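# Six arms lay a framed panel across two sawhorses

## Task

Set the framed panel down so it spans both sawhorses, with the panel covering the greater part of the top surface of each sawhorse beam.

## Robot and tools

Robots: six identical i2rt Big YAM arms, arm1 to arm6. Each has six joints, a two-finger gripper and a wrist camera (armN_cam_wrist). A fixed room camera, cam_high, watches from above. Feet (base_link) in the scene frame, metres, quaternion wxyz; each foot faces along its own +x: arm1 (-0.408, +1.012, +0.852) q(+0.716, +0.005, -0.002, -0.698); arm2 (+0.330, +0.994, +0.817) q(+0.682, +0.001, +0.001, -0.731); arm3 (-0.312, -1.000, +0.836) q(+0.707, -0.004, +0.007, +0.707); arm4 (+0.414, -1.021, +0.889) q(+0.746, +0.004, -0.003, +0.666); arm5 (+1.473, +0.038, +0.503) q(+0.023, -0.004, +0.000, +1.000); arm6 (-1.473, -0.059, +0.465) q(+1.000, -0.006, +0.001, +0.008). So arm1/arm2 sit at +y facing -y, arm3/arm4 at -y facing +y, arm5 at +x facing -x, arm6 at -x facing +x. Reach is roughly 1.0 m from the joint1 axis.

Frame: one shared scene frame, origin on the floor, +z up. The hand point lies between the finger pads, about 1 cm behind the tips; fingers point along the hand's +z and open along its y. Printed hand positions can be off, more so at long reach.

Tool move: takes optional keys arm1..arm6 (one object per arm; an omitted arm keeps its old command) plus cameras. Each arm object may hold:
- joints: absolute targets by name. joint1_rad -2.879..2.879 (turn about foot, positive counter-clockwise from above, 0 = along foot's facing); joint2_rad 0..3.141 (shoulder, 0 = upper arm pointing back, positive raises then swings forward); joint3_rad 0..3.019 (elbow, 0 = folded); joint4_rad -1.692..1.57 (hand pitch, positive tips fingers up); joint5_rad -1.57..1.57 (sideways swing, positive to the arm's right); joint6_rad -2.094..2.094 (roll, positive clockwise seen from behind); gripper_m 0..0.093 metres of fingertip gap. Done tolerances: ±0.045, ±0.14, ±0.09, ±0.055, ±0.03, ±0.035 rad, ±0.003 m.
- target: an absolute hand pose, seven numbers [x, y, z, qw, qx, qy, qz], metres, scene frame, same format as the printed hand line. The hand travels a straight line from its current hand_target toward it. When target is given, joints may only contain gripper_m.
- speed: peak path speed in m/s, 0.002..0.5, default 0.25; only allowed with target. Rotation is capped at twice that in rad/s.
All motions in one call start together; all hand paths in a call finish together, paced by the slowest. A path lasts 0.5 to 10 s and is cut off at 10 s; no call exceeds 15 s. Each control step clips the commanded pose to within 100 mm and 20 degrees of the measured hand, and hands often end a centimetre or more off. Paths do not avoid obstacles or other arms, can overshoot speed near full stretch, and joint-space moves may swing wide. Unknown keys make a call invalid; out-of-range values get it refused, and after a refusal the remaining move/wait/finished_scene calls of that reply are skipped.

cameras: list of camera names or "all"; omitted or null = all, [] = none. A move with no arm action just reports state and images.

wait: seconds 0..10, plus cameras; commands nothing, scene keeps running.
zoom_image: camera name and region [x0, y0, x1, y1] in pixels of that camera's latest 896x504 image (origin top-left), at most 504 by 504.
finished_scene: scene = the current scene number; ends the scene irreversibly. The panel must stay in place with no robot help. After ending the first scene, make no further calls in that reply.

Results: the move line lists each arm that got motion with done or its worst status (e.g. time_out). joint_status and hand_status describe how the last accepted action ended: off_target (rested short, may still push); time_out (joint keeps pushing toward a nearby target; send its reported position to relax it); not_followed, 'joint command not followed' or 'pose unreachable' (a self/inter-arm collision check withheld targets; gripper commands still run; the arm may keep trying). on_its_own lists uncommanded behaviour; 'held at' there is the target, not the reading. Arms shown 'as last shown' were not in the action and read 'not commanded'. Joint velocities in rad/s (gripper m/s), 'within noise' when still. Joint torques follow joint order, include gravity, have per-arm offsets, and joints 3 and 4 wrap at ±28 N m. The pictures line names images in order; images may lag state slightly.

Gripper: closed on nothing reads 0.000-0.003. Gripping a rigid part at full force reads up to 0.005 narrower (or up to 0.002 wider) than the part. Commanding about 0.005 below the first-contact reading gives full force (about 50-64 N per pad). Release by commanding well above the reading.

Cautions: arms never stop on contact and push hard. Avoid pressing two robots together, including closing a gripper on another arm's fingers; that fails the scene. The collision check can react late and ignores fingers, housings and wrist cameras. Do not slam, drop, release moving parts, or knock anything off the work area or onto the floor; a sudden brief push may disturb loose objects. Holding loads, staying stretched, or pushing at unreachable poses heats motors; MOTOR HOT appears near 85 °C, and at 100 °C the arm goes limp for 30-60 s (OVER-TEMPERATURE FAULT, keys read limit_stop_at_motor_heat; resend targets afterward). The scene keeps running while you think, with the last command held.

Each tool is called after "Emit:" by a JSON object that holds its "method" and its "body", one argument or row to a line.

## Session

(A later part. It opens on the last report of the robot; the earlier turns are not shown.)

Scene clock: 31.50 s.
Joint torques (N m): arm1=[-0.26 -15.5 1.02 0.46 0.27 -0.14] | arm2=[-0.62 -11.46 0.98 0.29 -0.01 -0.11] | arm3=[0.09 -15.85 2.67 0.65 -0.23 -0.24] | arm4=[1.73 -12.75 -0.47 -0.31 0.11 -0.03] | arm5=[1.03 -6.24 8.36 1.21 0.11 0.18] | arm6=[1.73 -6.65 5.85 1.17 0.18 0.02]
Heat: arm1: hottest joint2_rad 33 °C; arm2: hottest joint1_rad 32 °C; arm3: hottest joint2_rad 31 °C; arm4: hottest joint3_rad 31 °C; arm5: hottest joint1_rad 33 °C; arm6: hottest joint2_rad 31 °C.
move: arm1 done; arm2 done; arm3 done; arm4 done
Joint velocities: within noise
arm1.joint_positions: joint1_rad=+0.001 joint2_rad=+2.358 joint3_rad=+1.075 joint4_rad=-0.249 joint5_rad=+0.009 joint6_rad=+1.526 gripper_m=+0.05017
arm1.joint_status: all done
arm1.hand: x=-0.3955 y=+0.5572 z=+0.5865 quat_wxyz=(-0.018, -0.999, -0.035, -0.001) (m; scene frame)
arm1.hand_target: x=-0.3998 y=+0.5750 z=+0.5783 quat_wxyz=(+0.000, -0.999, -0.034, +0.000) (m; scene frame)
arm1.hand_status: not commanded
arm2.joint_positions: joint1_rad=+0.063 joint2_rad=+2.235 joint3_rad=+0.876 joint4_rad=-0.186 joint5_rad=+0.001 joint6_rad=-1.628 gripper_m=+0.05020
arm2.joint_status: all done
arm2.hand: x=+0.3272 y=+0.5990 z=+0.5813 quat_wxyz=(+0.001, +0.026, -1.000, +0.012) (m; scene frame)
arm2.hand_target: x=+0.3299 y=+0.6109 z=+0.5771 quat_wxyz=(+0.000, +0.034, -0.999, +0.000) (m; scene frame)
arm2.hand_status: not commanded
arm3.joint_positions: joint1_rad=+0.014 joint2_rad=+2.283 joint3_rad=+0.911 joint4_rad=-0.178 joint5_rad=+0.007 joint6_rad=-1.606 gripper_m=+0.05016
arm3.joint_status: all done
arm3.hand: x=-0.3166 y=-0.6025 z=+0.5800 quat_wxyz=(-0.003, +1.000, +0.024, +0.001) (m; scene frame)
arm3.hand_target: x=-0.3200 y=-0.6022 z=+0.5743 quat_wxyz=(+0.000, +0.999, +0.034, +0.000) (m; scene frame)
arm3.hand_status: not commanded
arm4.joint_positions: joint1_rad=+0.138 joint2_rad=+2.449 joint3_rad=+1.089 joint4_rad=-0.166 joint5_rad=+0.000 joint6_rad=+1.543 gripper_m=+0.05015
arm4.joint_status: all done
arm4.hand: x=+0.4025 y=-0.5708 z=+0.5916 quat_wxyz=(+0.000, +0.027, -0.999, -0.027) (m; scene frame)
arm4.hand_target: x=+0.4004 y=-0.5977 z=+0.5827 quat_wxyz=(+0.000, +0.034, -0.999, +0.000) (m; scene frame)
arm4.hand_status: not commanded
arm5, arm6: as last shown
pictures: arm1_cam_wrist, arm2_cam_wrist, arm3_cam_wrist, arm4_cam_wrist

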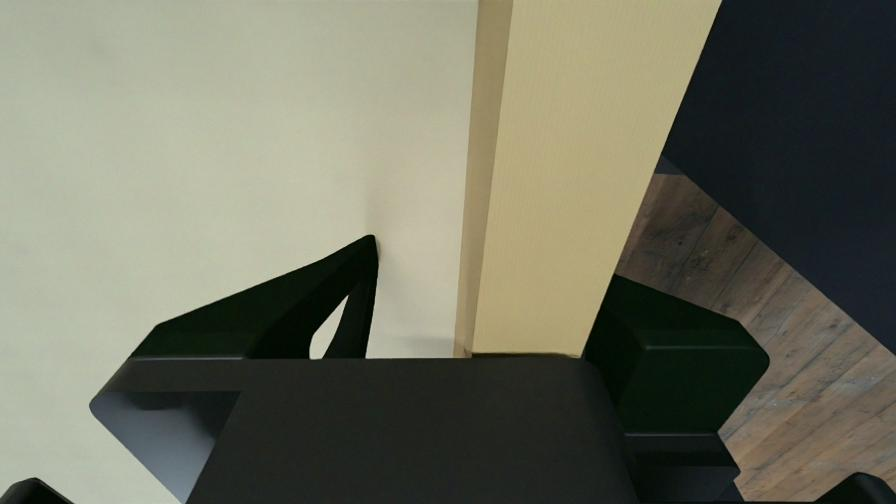

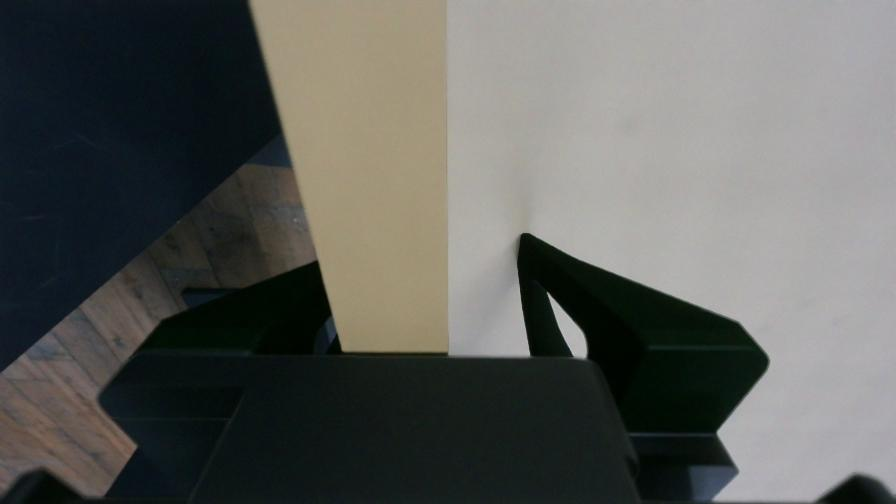

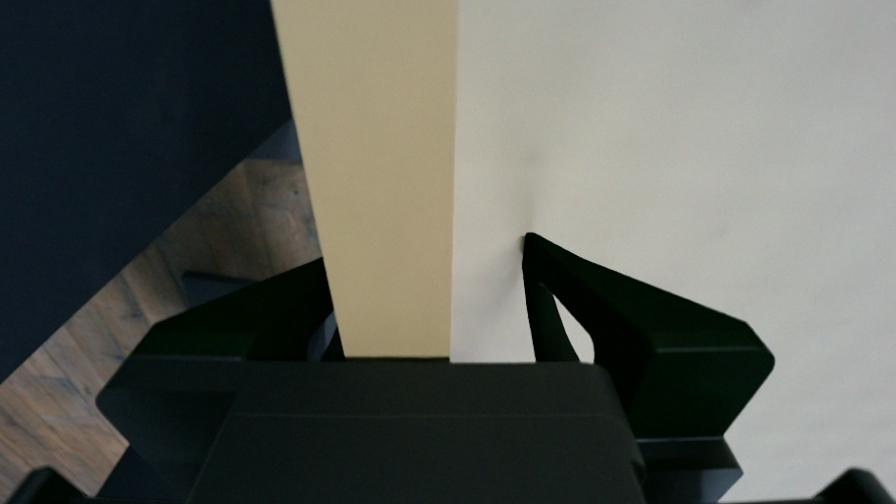

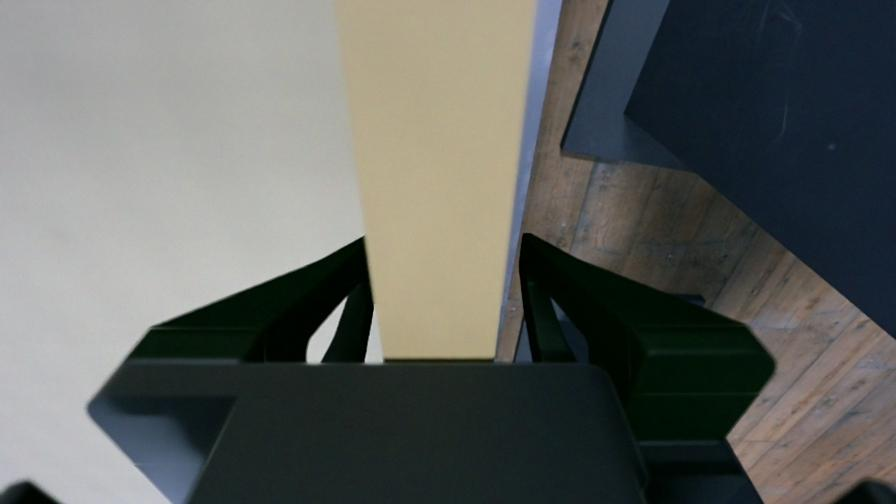

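Emit:
{"method": "move", "body": {
  "arm1": {"joints":{"gripper_m":0.03}},
  "arm2": {"joints":{"gripper_m":0.03}},
  "arm3": {"joints":{"gripper_m":0.03}},
  "arm4": {"joints":{"gripper_m":0.03}},
  "cameras": ["arm1_cam_wrist","arm2_cam_wrist","arm3_cam_wrist","arm4_cam_wrist"]
}}

Scene clock: 32.30 s.
Joint torques (N m): arm1=[-0.15 -15.03 1.84 0.43 0.26 -0.13] | arm2=[-0.62 -11.34 1.22 0.27 -0.01 -0.05] | arm3=[0.09 -16.09 2.66 0.85 -0.23 -0.25] | arm4=[1.73 -12.75 -0.44 -0.28 0.12 -0.04] | arm5=[1.08 -6.24 8.38 1.21 0.11 0.18] | arm6=[1.79 -6.59 5.86 1.2 0.18 0.02]
Heat: arm1: hottest joint2_rad 33 °C; arm2: hottest joint1_rad 32 °C; arm3: hottest joint2_rad 31 °C; arm4: hottest joint3_rad 31 °C; arm5: hottest joint1_rad 33 °C; arm6: hottest joint2_rad 31 °C.
move: arm1 done; arm2 done; arm3 done; arm4 done
Joint velocities: within noise
arm1.joint_positions: joint1_rad=+0.000 joint2_rad=+2.354 joint3_rad=+1.063 joint4_rad=-0.249 joint5_rad=+0.009 joint6_rad=+1.526 gripper_m=+0.03026
arm1.joint_status: all done
arm1.hand: x=-0.3960 y=+0.5632 z=+0.5867 quat_wxyz=(-0.014, -0.999, -0.034, +0.000) (m; scene frame)
arm1.hand_target: x=-0.3997 y=+0.5749 z=+0.5784 quat_wxyz=(+0.000, -0.999, -0.034, +0.000) (m; scene frame)
arm1.hand_status: not commanded
arm2.joint_positions: joint1_rad=+0.063 joint2_rad=+2.235 joint3_rad=+0.871 joint4_rad=-0.186 joint5_rad=+0.001 joint6_rad=-1.631 gripper_m=+0.03029
arm2.joint_status: all done
arm2.hand: x=+0.3272 y=+0.6021 z=+0.5812 quat_wxyz=(+0.001, +0.028, -1.000, +0.009) (m; scene frame)
arm2.hand_target: x=+0.3299 y=+0.6110 z=+0.5771 quat_wxyz=(+0.000, +0.034, -0.999, +0.000) (m; scene frame)
arm2.hand_status: not commanded
arm3.joint_positions: joint1_rad=+0.014 joint2_rad=+2.286 joint3_rad=+0.910 joint4_rad=-0.184 joint5_rad=+0.007 joint6_rad=-1.606 gripper_m=+0.03016
arm3.joint_status: all done
arm3.hand: x=-0.3166 y=-0.6055 z=+0.5787 quat_wxyz=(+0.002, +1.000, +0.024, +0.001) (m; scene frame)
arm3.hand_target: x=-0.3200 y=-0.6022 z=+0.5743 quat_wxyz=(+0.000, +0.999, +0.034, +0.000) (m; scene frame)
arm3.hand_status: not commanded
arm4.joint_positions: joint1_rad=+0.138 joint2_rad=+2.449 joint3_rad=+1.089 joint4_rad=-0.166 joint5_rad=+0.000 joint6_rad=+1.543 gripper_m=+0.03013
arm4.joint_status: all done
arm4.hand: x=+0.4025 y=-0.5708 z=+0.5916 quat_wxyz=(+0.000, +0.027, -0.999, -0.027) (m; scene frame)
arm4.hand_target: x=+0.4004 y=-0.5977 z=+0.5826 quat_wxyz=(+0.000, +0.034, -0.999, +0.000) (m; scene frame)
arm4.hand_status: not commanded
arm5, arm6: as last shown
pictures: arm1_cam_wrist, arm2_cam_wrist, arm3_cam_wrist, arm4_cam_wrist

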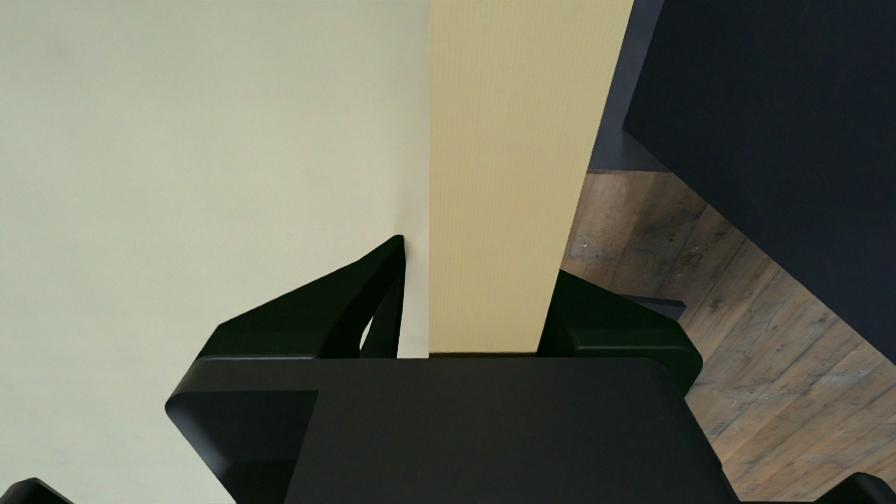

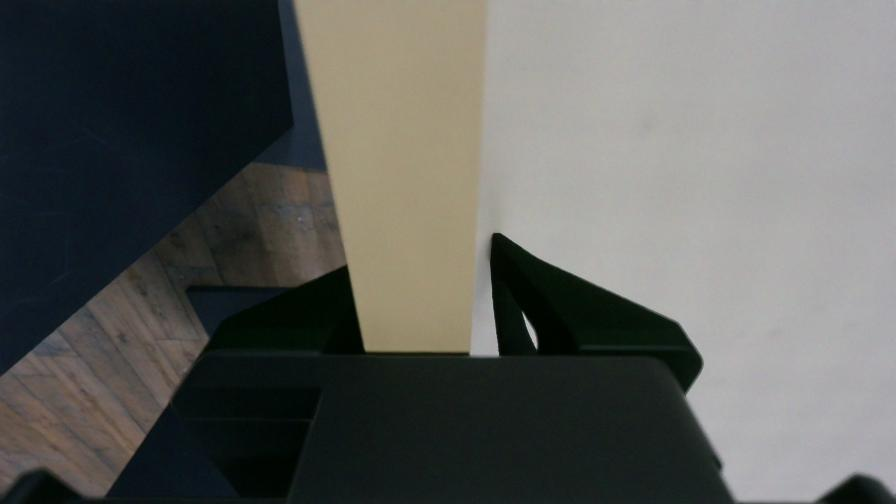

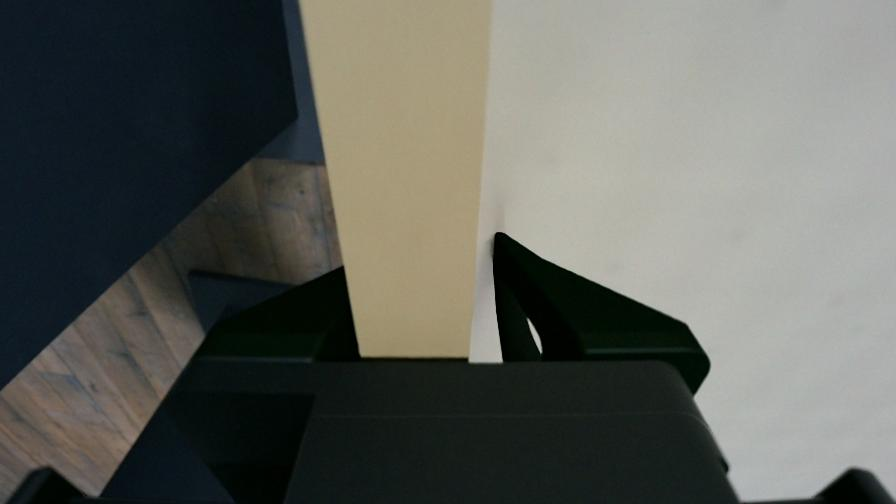

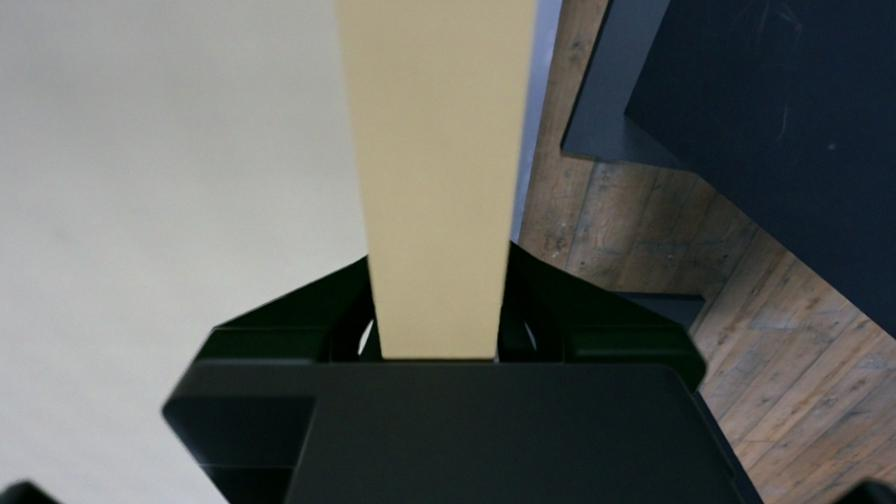

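Emit:
{"method": "move", "body": {
  "arm1": {"joints":{"gripper_m":0.021}},
  "arm2": {"joints":{"gripper_m":0.021}},
  "arm3": {"joints":{"gripper_m":0.021}},
  "arm4": {"joints":{"gripper_m":0.021}},
  "cameras": []
}}

Emit:
{"method": "move", "body": {
  "arm1": {"joints":{"gripper_m":0.01}},
  "arm2": {"joints":{"gripper_m":0.01}},
  "arm3": {"joints":{"gripper_m":0.01}},
  "arm4": {"joints":{"gripper_m":0.01}},
  "cameras": []
}}

Scene clock: 33.73 s.
Joint torques (N m): arm1=[-0.15 -14.74 2.3 0.4 0.26 -0.14] | arm2=[-0.56 -11.16 1.83 0.25 -0.04 -0.07] | arm3=[0.09 -16.09 2.91 1.11 -0.24 -0.24] | arm4=[1.73 -12.81 -0.47 -0.35 0.11 -0.04] | arm5=[1.03 -6.24 8.36 1.21 0.11 0.18] | arm6=[1.73 -6.71 5.85 1.2 0.18 0.02]
Heat: arm1: hottest joint2_rad 33 °C; arm2: hottest joint1_rad 32 °C; arm3: hottest joint2_rad 31 °C; arm4: hottest joint3_rad 31 °C; arm5: hottest joint1_rad 33 °C; arm6: hottest joint2_rad 31 °C.
move: arm1 done; arm2 done; arm3 done; arm4 done
Joint velocities: within noise
arm1.joint_positions: joint1_rad=-0.001 joint2_rad=+2.352 joint3_rad=+1.055 joint4_rad=-0.249 joint5_rad=+0.009 joint6_rad=+1.526 gripper_m=+0.02132
arm1.joint_status: all done
arm1.hand: x=-0.3965 y=+0.5675 z=+0.5865 quat_wxyz=(-0.011, -0.999, -0.034, +0.000) (m; scene frame)
arm1.hand_target: x=-0.3998 y=+0.5751 z=+0.5783 quat_wxyz=(+0.000, -0.999, -0.034, +0.000) (m; scene frame)
arm1.hand_status: not commanded
arm2.joint_positions: joint1_rad=+0.063 joint2_rad=+2.233 joint3_rad=+0.863 joint4_rad=-0.186 joint5_rad=+0.002 joint6_rad=-1.632 gripper_m=+0.02131
arm2.joint_status: all done
arm2.hand: x=+0.3271 y=+0.6063 z=+0.5811 quat_wxyz=(+0.001, +0.028, -1.000, +0.006) (m; scene frame)
arm2.hand_target: x=+0.3299 y=+0.6111 z=+0.5771 quat_wxyz=(+0.000, +0.034, -0.999, +0.000) (m; scene frame)
arm2.hand_status: not commanded
arm3.joint_positions: joint1_rad=+0.014 joint2_rad=+2.287 joint3_rad=+0.906 joint4_rad=-0.191 joint5_rad=+0.007 joint6_rad=-1.606 gripper_m=+0.02115
arm3.joint_status: all done
arm3.hand: x=-0.3165 y=-0.6100 z=+0.5783 quat_wxyz=(+0.008, +1.000, +0.024, +0.001) (m; scene frame)
arm3.hand_target: x=-0.3201 y=-0.6023 z=+0.5744 quat_wxyz=(+0.000, +0.999, +0.034, +0.000) (m; scene frame)
arm3.hand_status: not commanded
arm4.joint_positions: joint1_rad=+0.138 joint2_rad=+2.449 joint3_rad=+1.089 joint4_rad=-0.163 joint5_rad=+0.000 joint6_rad=+1.543 gripper_m=+0.02111
arm4.joint_status: all done
arm4.hand: x=+0.4025 y=-0.5700 z=+0.5916 quat_wxyz=(+0.000, +0.027, -0.999, -0.029) (m; scene frame)
arm4.hand_target: x=+0.4004 y=-0.5977 z=+0.5826 quat_wxyz=(+0.000, +0.034, -0.999, +0.000) (m; scene frame)
arm4.hand_status: not commanded
arm5.joint_positions: joint1_rad=+0.071 joint2_rad=+1.200 joint3_rad=+2.038 joint4_rad=-1.680 joint5_rad=+0.017 joint6_rad=+0.009 gripper_m=+0.09396
arm5.joint_status: not commanded
arm5.hand: x=+1.0993 y=+0.0322 z=+1.1066 quat_wxyz=(-0.002, +0.936, +0.004, -0.352) (m; scene frame)
arm5.hand_target: x=+1.0999 y=+0.0300 z=+1.0996 quat_wxyz=(+0.000, +0.940, +0.000, -0.341) (m; scene frame)
arm5.hand_status: not commanded
arm6.joint_positions: joint1_rad=-0.010 joint2_rad=+1.237 joint3_rad=+2.131 joint4_rad=-1.670 joint5_rad=-0.007 joint6_rad=+0.000 gripper_m=+0.09396
arm6.joint_status: not commanded
arm6.hand: x=-1.0938 y=-0.0489 z=+1.0986 quat_wxyz=(-0.386, +0.006, -0.922, +0.001) (m; scene frame)
arm6.hand_target: x=-1.1000 y=-0.0499 z=+1.0995 quat_wxyz=(-0.385, +0.000, -0.923, +0.000) (m; scene frame)
arm6.hand_status: not commanded
pictures: none
No camera images: "cameras" was empty.

Scene clock: 34.23 s.
Joint torques (N m): arm1=[-0.03 -14.74 2.45 0.44 0.29 -0.25] | arm2=[-0.56 -11.11 1.94 0.29 -0.06 -0.05] | arm3=[0.03 -16.09 3.02 1.17 -0.24 -0.31] | arm4=[1.79 -12.81 -0.39 -0.44 0.12 -0.06] | arm5=[1.03 -6.24 8.38 1.21 0.11 0.18] | arm6=[1.73 -6.65 5.85 1.2 0.18 0.02]
Heat: arm1: hottest joint2_rad 33 °C; arm2: hottest joint1_rad 32 °C; arm3: hottest joint2_rad 31 °C; arm4: hottest joint3_rad 31 °C; arm5: hottest joint1_rad 33 °C; arm6: hottest joint2_rad 31 °C.
move: arm1 off_target; arm2 off_target; arm3 off_target; arm4 off_target
Joint velocities: within noise
arm1.joint_positions: joint1_rad=-0.001 joint2_rad=+2.352 joint3_rad=+1.053 joint4_rad=-0.250 joint5_rad=+0.008 joint6_rad=+1.537 gripper_m=+0.01744
arm1.joint_status: gripper_m off_target (ended at +0.01746, target +0.01000)
arm1.hand: x=-0.3965 y=+0.5686 z=+0.5866 quat_wxyz=(-0.009, -1.000, -0.028, -0.001) (m; scene frame)
arm1.hand_target: x=-0.3997 y=+0.5750 z=+0.5784 quat_wxyz=(+0.000, -0.999, -0.034, +0.000) (m; scene frame)
arm1.hand_status: not commanded
arm2.joint_positions: joint1_rad=+0.063 joint2_rad=+2.233 joint3_rad=+0.862 joint4_rad=-0.187 joint5_rad=+0.002 joint6_rad=-1.634 gripper_m=+0.01781
arm2.joint_status: gripper_m off_target (ended at +0.01783, target +0.01000)
arm2.hand: x=+0.3271 y=+0.6071 z=+0.5812 quat_wxyz=(+0.001, +0.029, -1.000, +0.005) (m; scene frame)
arm2.hand_target: x=+0.3299 y=+0.6109 z=+0.5771 quat_wxyz=(+0.000, +0.034, -0.999, +0.000) (m; scene frame)
arm2.hand_status: not commanded
arm3.joint_positions: joint1_rad=+0.014 joint2_rad=+2.287 joint3_rad=+0.905 joint4_rad=-0.192 joint5_rad=+0.007 joint6_rad=-1.599 gripper_m=+0.01811
arm3.joint_status: gripper_m off_target (ended at +0.01814, target +0.01000)
arm3.hand: x=-0.3165 y=-0.6110 z=+0.5783 quat_wxyz=(+0.009, +1.000, +0.021, +0.001) (m; scene frame)
arm3.hand_target: x=-0.3201 y=-0.6023 z=+0.5744 quat_wxyz=(+0.000, +0.999, +0.034, +0.000) (m; scene frame)
arm3.hand_status: not commanded
arm4.joint_positions: joint1_rad=+0.138 joint2_rad=+2.449 joint3_rad=+1.089 joint4_rad=-0.162 joint5_rad=+0.000 joint6_rad=+1.544 gripper_m=+0.01849
arm4.joint_status: gripper_m off_target (ended at +0.01852, target +0.01000)
arm4.hand: x=+0.4025 y=-0.5698 z=+0.5917 quat_wxyz=(+0.000, +0.026, -0.999, -0.029) (m; scene frame)
arm4.hand_target: x=+0.4004 y=-0.5977 z=+0.5826 quat_wxyz=(+0.000, +0.034, -0.999, +0.000) (m; scene frame)
arm4.hand_status: not commanded
arm5, arm6: as last shown
pictures: none
No camera images: "cameras" was empty.

Emit:
{"method": "move", "body": {
  "arm1": {"target":[-0.3985,0.571,0.634,0,0.9996,0.028,0],"speed":0.08},
  "arm2": {"target":[0.3285,0.609,0.632,0,-0.029,0.9996,0],"speed":0.08},
  "arm3": {"target":[-0.318,-0.607,0.630,0,0.9996,0.028,0],"speed":0.08},
  "arm4": {"target":[0.4015,-0.58,0.638,0,-0.028,0.9996,0],"speed":0.08}
}}

Scene clock: 35.97 s.
Joint torques (N m): arm1=[0.26 -22.89 0.38 -2.15 0.32 -0.14] | arm2=[-0.91 -20.13 0.1 -2.47 -0.06 0.01] | arm3=[-0.15 -25.23 0.03 -1.7 -0.16 -0.24] | arm4=[1.38 -20.6 -1.21 -2.76 0.16 0.01] | arm5=[1.08 -6.24 8.35 1.21 0.1 0.18] | arm6=[1.73 -6.65 5.86 1.2 0.18 0.02]
Heat: arm1: hottest joint2_rad 33 °C; arm2: hottest joint1_rad 32 °C; arm3: hottest joint2_rad 31 °C; arm4: hottest joint3_rad 31 °C; arm5: hottest joint1_rad 33 °C; arm6: hottest joint2_rad 31 °C.
move: arm1 off_target; arm2 off_target; arm3 off_target; arm4 off_target
Joint velocities: within noise
arm1.joint_positions: joint1_rad=-0.001 joint2_rad=+2.325 joint3_rad=+1.045 joint4_rad=-0.276 joint5_rad=+0.008 joint6_rad=+1.543 gripper_m=+0.01744
arm1.joint_status: not commanded
arm1.hand: x=-0.3965 y=+0.5697 z=+0.5969 quat_wxyz=(-0.005, -1.000, -0.025, -0.001) (m; scene frame)
arm1.hand_target: x=-0.3984 y=+0.5711 z=+0.6304 quat_wxyz=(-0.001, -1.000, -0.028, +0.000) (m; scene frame)
arm1.hand_status: off_target (0.037 m and 0.7 deg from the pose sent, 0.048 m and 1.1 deg at the start)
arm2.joint_positions: joint1_rad=+0.063 joint2_rad=+2.205 joint3_rad=+0.852 joint4_rad=-0.224 joint5_rad=+0.002 joint6_rad=-1.634 gripper_m=+0.01781
arm2.joint_status: not commanded
arm2.hand: x=+0.3271 y=+0.6120 z=+0.5905 quat_wxyz=(+0.001, +0.029, -1.000, -0.004) (m; scene frame)
arm2.hand_target: x=+0.3285 y=+0.6093 z=+0.6268 quat_wxyz=(+0.000, +0.029, -1.000, +0.001) (m; scene frame)
arm2.hand_status: off_target (0.042 m and 0.4 deg from the pose sent, 0.051 m and 0.6 deg at the start)
arm3.joint_positions: joint1_rad=+0.014 joint2_rad=+2.248 joint3_rad=+0.880 joint4_rad=-0.211 joint5_rad=+0.005 joint6_rad=-1.599 gripper_m=+0.01805
arm3.joint_status: not commanded
arm3.hand: x=-0.3167 y=-0.6164 z=+0.5909 quat_wxyz=(+0.012, +1.000, +0.020, +0.000) (m; scene frame)
arm3.hand_target: x=-0.3180 y=-0.6077 z=+0.6257 quat_wxyz=(+0.000, +1.000, +0.028, +0.000) (m; scene frame)
arm3.hand_status: off_target (0.040 m and 1.6 deg from the pose sent, 0.052 m and 1.3 deg at the start)
arm4.joint_positions: joint1_rad=+0.139 joint2_rad=+2.418 joint3_rad=+1.093 joint4_rad=-0.225 joint5_rad=-0.001 joint6_rad=+1.547 gripper_m=+0.01849
arm4.joint_status: not commanded
arm4.hand: x=+0.4020 y=-0.5697 z=+0.6048 quat_wxyz=(+0.001, +0.025, -1.000, -0.015) (m; scene frame)
arm4.hand_target: x=+0.4015 y=-0.5796 z=+0.6346 quat_wxyz=(+0.000, +0.028, -1.000, -0.001) (m; scene frame)
arm4.hand_status: off_target (0.035 m and 1.8 deg from the pose sent, 0.047 m and 3.3 deg at the start)
arm5, arm6: as last shown
pictures: arm1_cam_wrist, arm2_cam_wrist, arm3_cam_wrist, arm4_cam_wrist, arm5_cam_wrist, arm6_cam_wrist, cam_high

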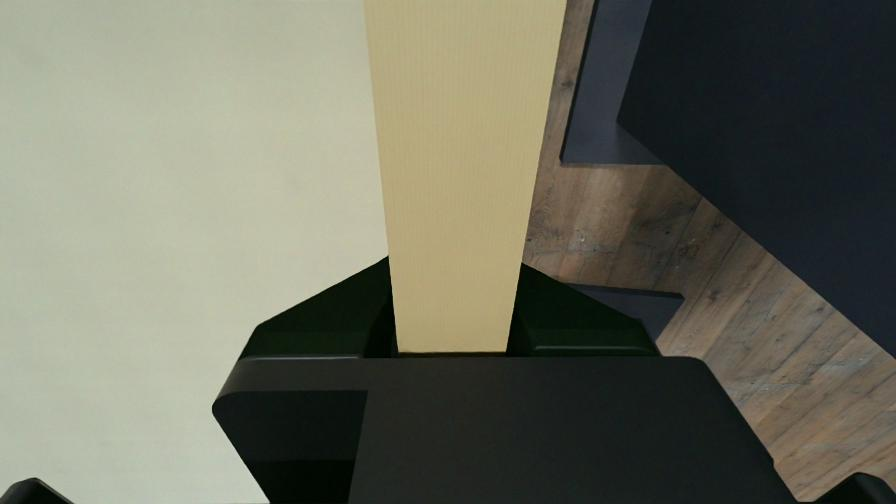

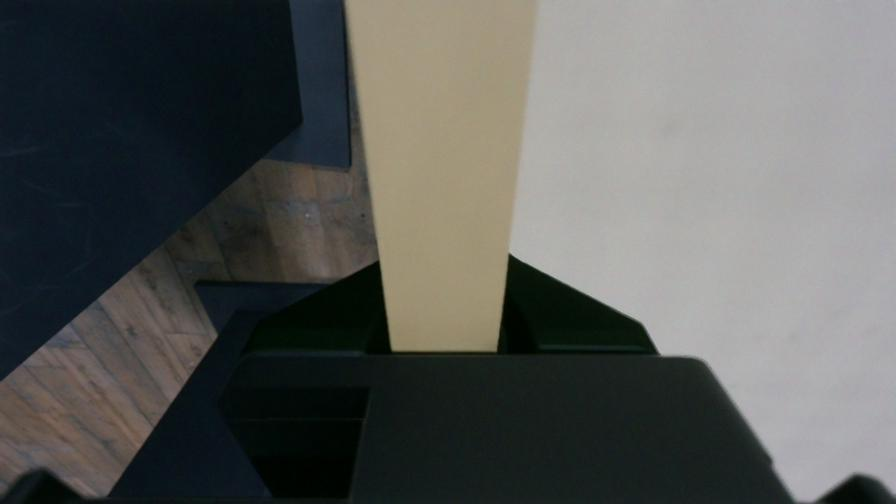

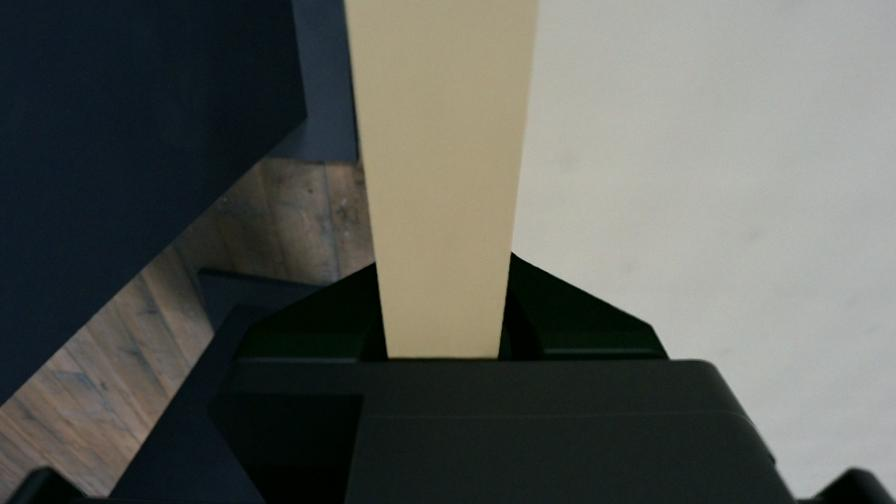

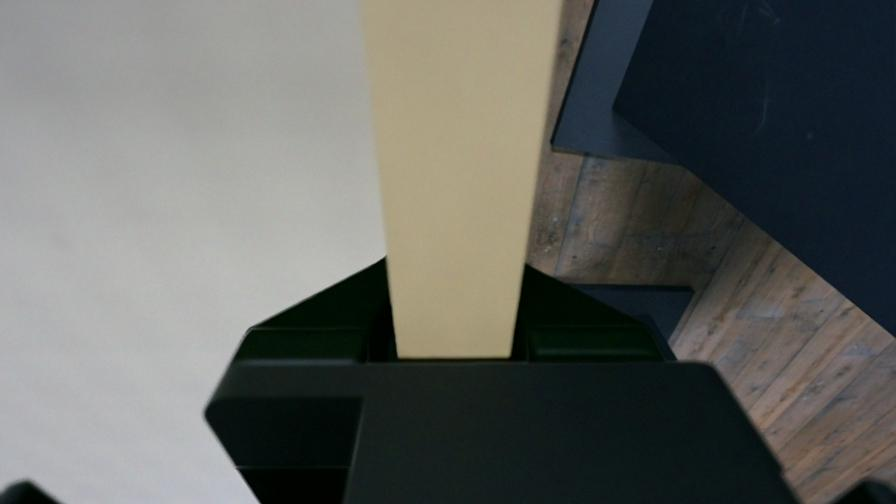

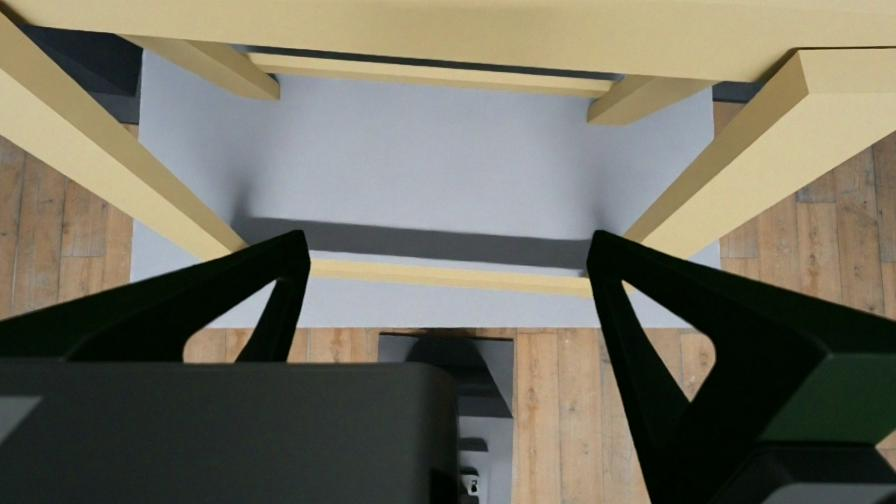

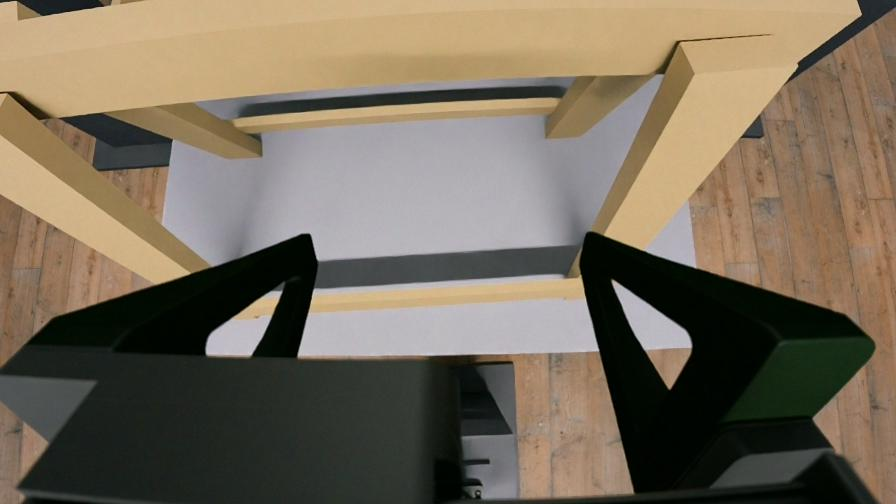

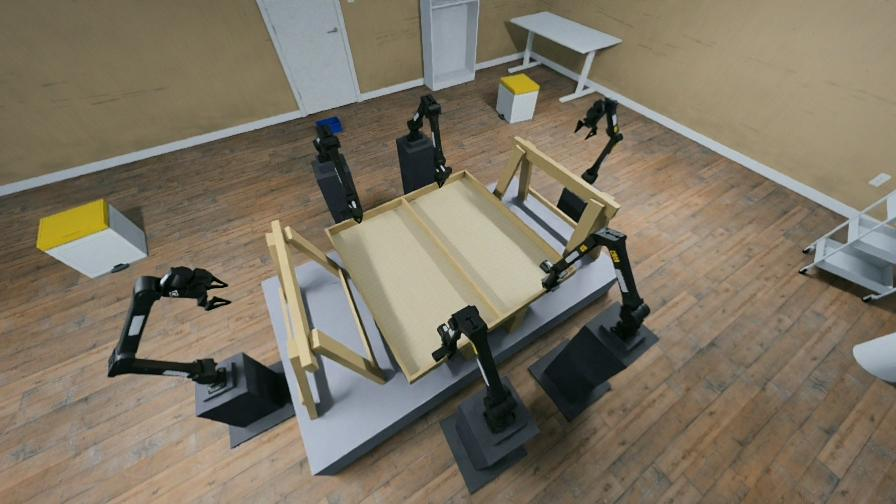

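Emit:
{"method": "move", "body": {
  "arm1": {"target":[-0.3985,0.571,0.834,0,0.9996,0.028,0],"speed":0.1},
  "arm2": {"target":[0.3285,0.609,0.832,0,-0.029,0.9996,0],"speed":0.1},
  "arm3": {"target":[-0.318,-0.607,0.830,0,0.9996,0.028,0],"speed":0.1},
  "arm4": {"target":[0.4015,-0.58,0.834,0,-0.028,0.9996,0],"speed":0.1},
  "cameras": ["cam_high","arm1_cam_wrist","arm4_cam_wrist"]
}}

Scene clock: 39.07 s.
Joint torques (N m): arm1=[0.62 -20.66 7.35 -3.25 0.4 -0.12] | arm2=[-0.85 -17.26 7.94 -4.07 -0.23 0.04] | arm3=[0.03 -22.3 7.39 -3.51 -0.17 -0.22] | arm4=[1.49 -19.02 4.55 -3.69 0.12 0.01] | arm5=[1.03 -6.24 8.36 1.2 0.1 0.18] | arm6=[1.73 -6.65 5.85 1.18 0.18 0.02]
Heat: arm1: hottest joint2_rad 34 °C; arm2: hottest joint1_rad 32 °C; arm3: hottest joint2_rad 31 °C; arm4: hottest joint3_rad 31 °C; arm5: hottest joint1_rad 33 °C; arm6: hottest joint2_rad 31 °C.
move: arm1 off_target; arm2 off_target; arm3 off_target; arm4 off_target
Joint velocities: within noise
arm1.joint_positions: joint1_rad=-0.001 joint2_rad=+1.847 joint3_rad=+0.986 joint4_rad=-0.712 joint5_rad=+0.006 joint6_rad=+1.545 gripper_m=+0.01744
arm1.joint_status: not commanded
arm1.hand: x=-0.3982 y=+0.5741 z=+0.7892 quat_wxyz=(+0.003, -1.000, -0.024, -0.002) (m; scene frame)
arm1.hand_target: x=-0.3985 y=+0.5710 z=+0.8305 quat_wxyz=(-0.002, -1.000, -0.028, +0.000) (m; scene frame)
arm1.hand_status: off_target (0.045 m and 0.6 deg from the pose sent, 0.237 m and 0.7 deg at the start)
arm2.joint_positions: joint1_rad=+0.062 joint2_rad=+1.686 joint3_rad=+0.839 joint4_rad=-0.733 joint5_rad=+0.007 joint6_rad=-1.638 gripper_m=+0.01781
arm2.joint_status: not commanded
arm2.hand: x=+0.3258 y=+0.6101 z=+0.7810 quat_wxyz=(+0.003, +0.030, -1.000, -0.005) (m; scene frame)
arm2.hand_target: x=+0.3283 y=+0.6089 z=+0.8263 quat_wxyz=(+0.000, +0.029, -1.000, +0.002) (m; scene frame)
arm2.hand_status: off_target (0.051 m and 0.7 deg from the pose sent, 0.242 m and 0.4 deg at the start)
arm3.joint_positions: joint1_rad=+0.014 joint2_rad=+1.722 joint3_rad=+0.847 joint4_rad=-0.700 joint5_rad=+0.006 joint6_rad=-1.599 gripper_m=+0.01802
arm3.joint_status: not commanded
arm3.hand: x=-0.3156 y=-0.6106 z=+0.7833 quat_wxyz=(+0.010, +1.000, +0.020, +0.000) (m; scene frame)
arm3.hand_target: x=-0.3179 y=-0.6070 z=+0.8252 quat_wxyz=(-0.001, +1.000, +0.028, +0.000) (m; scene frame)
arm3.hand_status: off_target (0.047 m and 1.4 deg from the pose sent, 0.239 m and 1.6 deg at the start)
arm4.joint_positions: joint1_rad=+0.139 joint2_rad=+1.936 joint3_rad=+1.004 joint4_rad=-0.629 joint5_rad=-0.001 joint6_rad=+1.547 gripper_m=+0.01849
arm4.joint_status: not commanded
arm4.hand: x=+0.4023 y=-0.5693 z=+0.7983 quat_wxyz=(+0.001, +0.025, -1.000, -0.010) (m; scene frame)
arm4.hand_target: x=+0.4015 y=-0.5794 z=+0.8306 quat_wxyz=(+0.000, +0.028, -1.000, -0.001) (m; scene frame)
arm4.hand_status: off_target (0.037 m and 1.2 deg from the pose sent, 0.229 m and 1.8 deg at the start)
arm5, arm6: as last shown
pictures: arm1_cam_wrist, arm4_cam_wrist, cam_high

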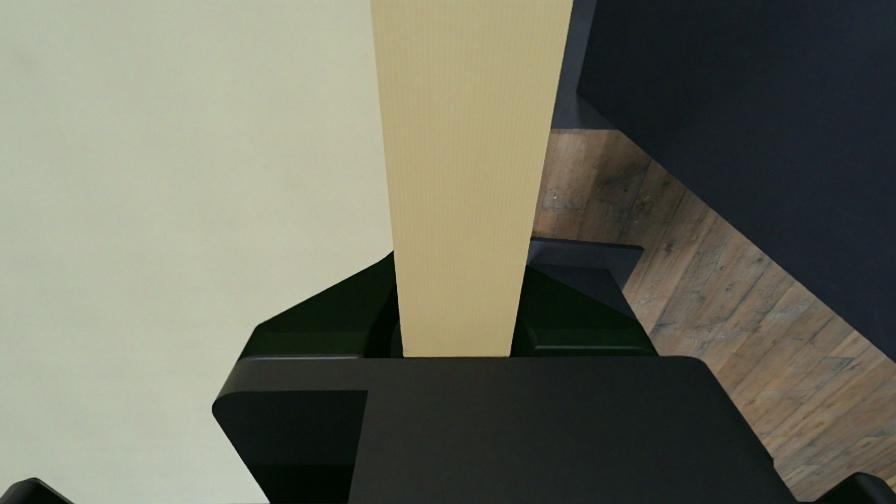

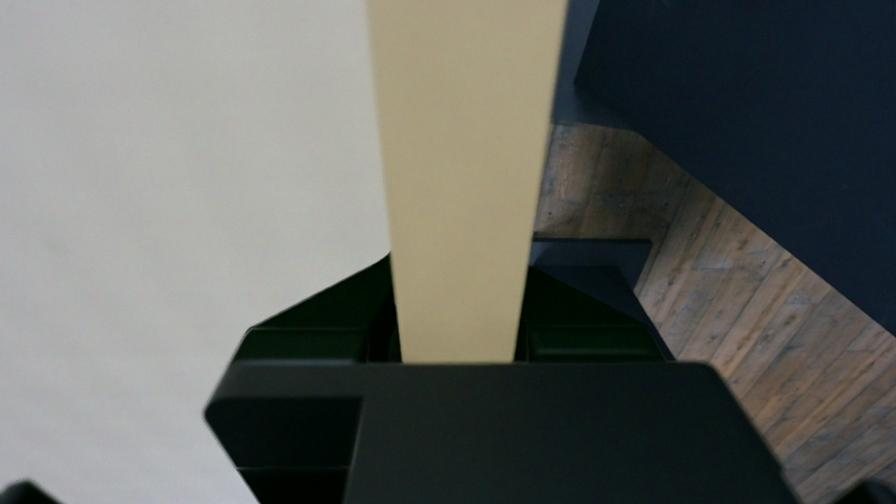

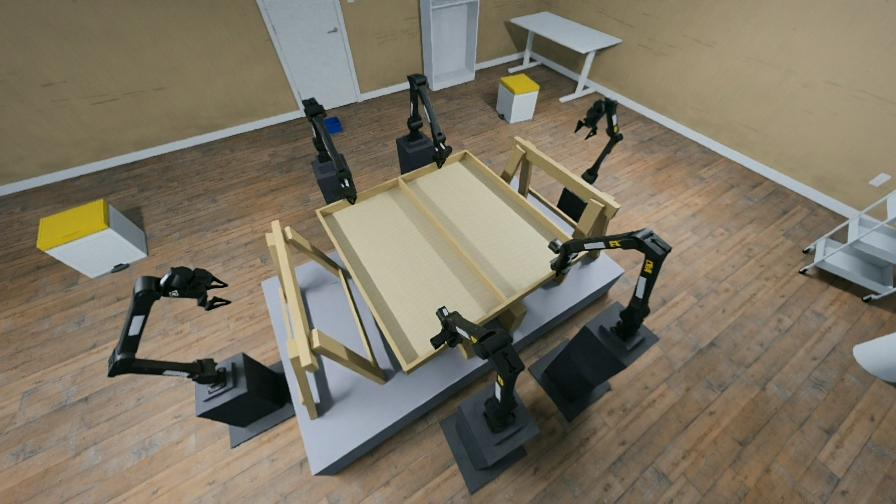

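Emit:
{"method": "move", "body": {
  "arm1": {"target":[-0.3985,0.571,1.084,0,0.9996,0.028,0],"speed":0.1},
  "arm2": {"target":[0.3285,0.609,1.085,0,-0.029,0.9996,0],"speed":0.1},
  "arm3": {"target":[-0.318,-0.607,1.083,0,0.9996,0.028,0],"speed":0.1},
  "arm4": {"target":[0.4015,-0.58,1.076,0,-0.028,0.9996,0],"speed":0.1},
  "cameras": ["cam_high","arm5_cam_wrist","arm6_cam_wrist"]
}}

Scene clock: 42.63 s.
Joint torques (N m): arm1=[0.97 -17.55 16.17 -3.93 0.39 -0.16] | arm2=[-0.91 -14.21 17.83 -5.24 -0.38 0.06] | arm3=[0.21 -17.44 18.59 -4.55 0.06 -0.21] | arm4=[1.49 -14.51 15.77 -5.09 0.23 0.03] | arm5=[1.03 -6.24 8.35 1.21 0.11 0.18] | arm6=[1.79 -6.71 5.85 1.2 0.18 0.02]
Heat: arm1: hottest joint2_rad 34 °C; arm2: hottest joint1_rad 32 °C; arm3: hottest joint2_rad 31 °C; arm4: hottest joint3_rad 31 °C; arm5: hottest joint3_rad 33 °C; arm6: hottest joint2_rad 31 °C.
move: arm1 off_target; arm2 off_target; arm3 off_target; arm4 off_target
Joint velocities: within noise
arm1.joint_positions: joint1_rad=-0.001 joint2_rad=+1.537 joint3_rad=+1.276 joint4_rad=-1.348 joint5_rad=+0.006 joint6_rad=+1.556 gripper_m=+0.01822
arm1.joint_status: not commanded
arm1.hand: x=-0.4002 y=+0.5754 z=+1.0157 quat_wxyz=(+0.021, -1.000, -0.020, -0.002) (m; scene frame)
arm1.hand_target: x=-0.3987 y=+0.5741 z=+1.0801 quat_wxyz=(-0.004, -1.000, -0.028, +0.000) (m; scene frame)
arm1.hand_status: off_target (0.068 m and 2.6 deg from the pose sent, 0.295 m and 0.6 deg at the start)
arm2.joint_positions: joint1_rad=+0.062 joint2_rad=+1.402 joint3_rad=+1.187 joint4_rad=-1.400 joint5_rad=+0.011 joint6_rad=-1.642 gripper_m=+0.01898
arm2.joint_status: not commanded
arm2.hand: x=+0.3251 y=+0.6063 z=+1.0021 quat_wxyz=(+0.005, +0.032, -0.999, -0.023) (m; scene frame)
arm2.hand_target: x=+0.3281 y=+0.6126 z=+1.0776 quat_wxyz=(+0.000, +0.029, -1.000, +0.005) (m; scene frame)
arm2.hand_status: off_target (0.083 m and 2.8 deg from the pose sent, 0.304 m and 0.7 deg at the start; pose on its path clipped on 20 of 100 steps)
arm3.joint_positions: joint1_rad=+0.014 joint2_rad=+1.393 joint3_rad=+1.155 joint4_rad=-1.376 joint5_rad=+0.000 joint6_rad=-1.596 gripper_m=+0.01925
arm3.joint_status: not commanded
arm3.hand: x=-0.3153 y=-0.6148 z=+1.0076 quat_wxyz=(+0.029, +0.999, +0.019, -0.003) (m; scene frame)
arm3.hand_target: x=-0.3177 y=-0.6111 z=+1.0776 quat_wxyz=(-0.004, +1.000, +0.028, +0.000) (m; scene frame)
arm3.hand_status: off_target (0.076 m and 3.5 deg from the pose sent, 0.300 m and 1.4 deg at the start)
arm4.joint_positions: joint1_rad=+0.139 joint2_rad=+1.564 joint3_rad=+1.201 joint4_rad=-1.225 joint5_rad=-0.003 joint6_rad=+1.547 gripper_m=+0.01948
arm4.joint_status: not commanded
arm4.hand: x=+0.4023 y=-0.5824 z=+1.0188 quat_wxyz=(+0.002, +0.025, -1.000, +0.004) (m; scene frame)
arm4.hand_target: x=+0.4016 y=-0.5817 z=+1.0730 quat_wxyz=(+0.000, +0.028, -1.000, -0.004) (m; scene frame)
arm4.hand_status: off_target (0.057 m and 0.6 deg from the pose sent, 0.278 m and 1.2 deg at the start)
arm5, arm6: as last shown
pictures: arm5_cam_wrist, arm6_cam_wrist, cam_high

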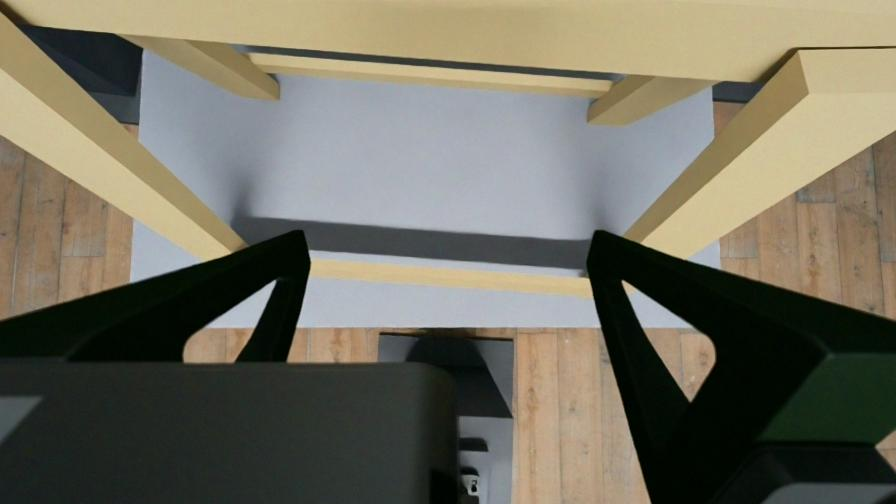

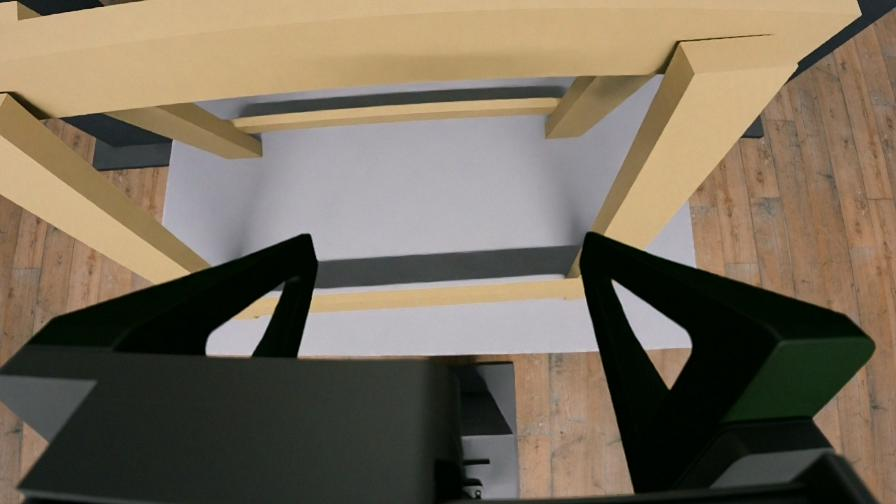

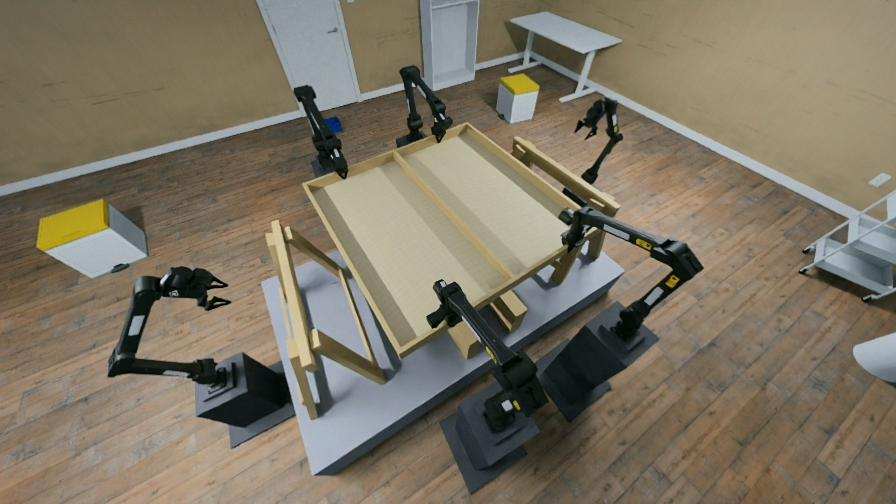

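Emit:
{"method": "zoom_image", "body": {
  "camera": "cam_high",
  "region": [250, 110, 650, 480]
}}

Scaled by 1.260.

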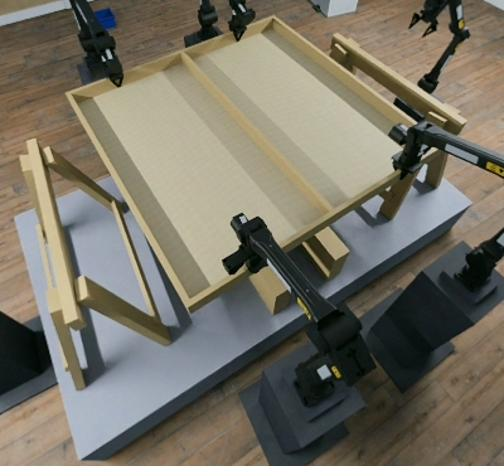

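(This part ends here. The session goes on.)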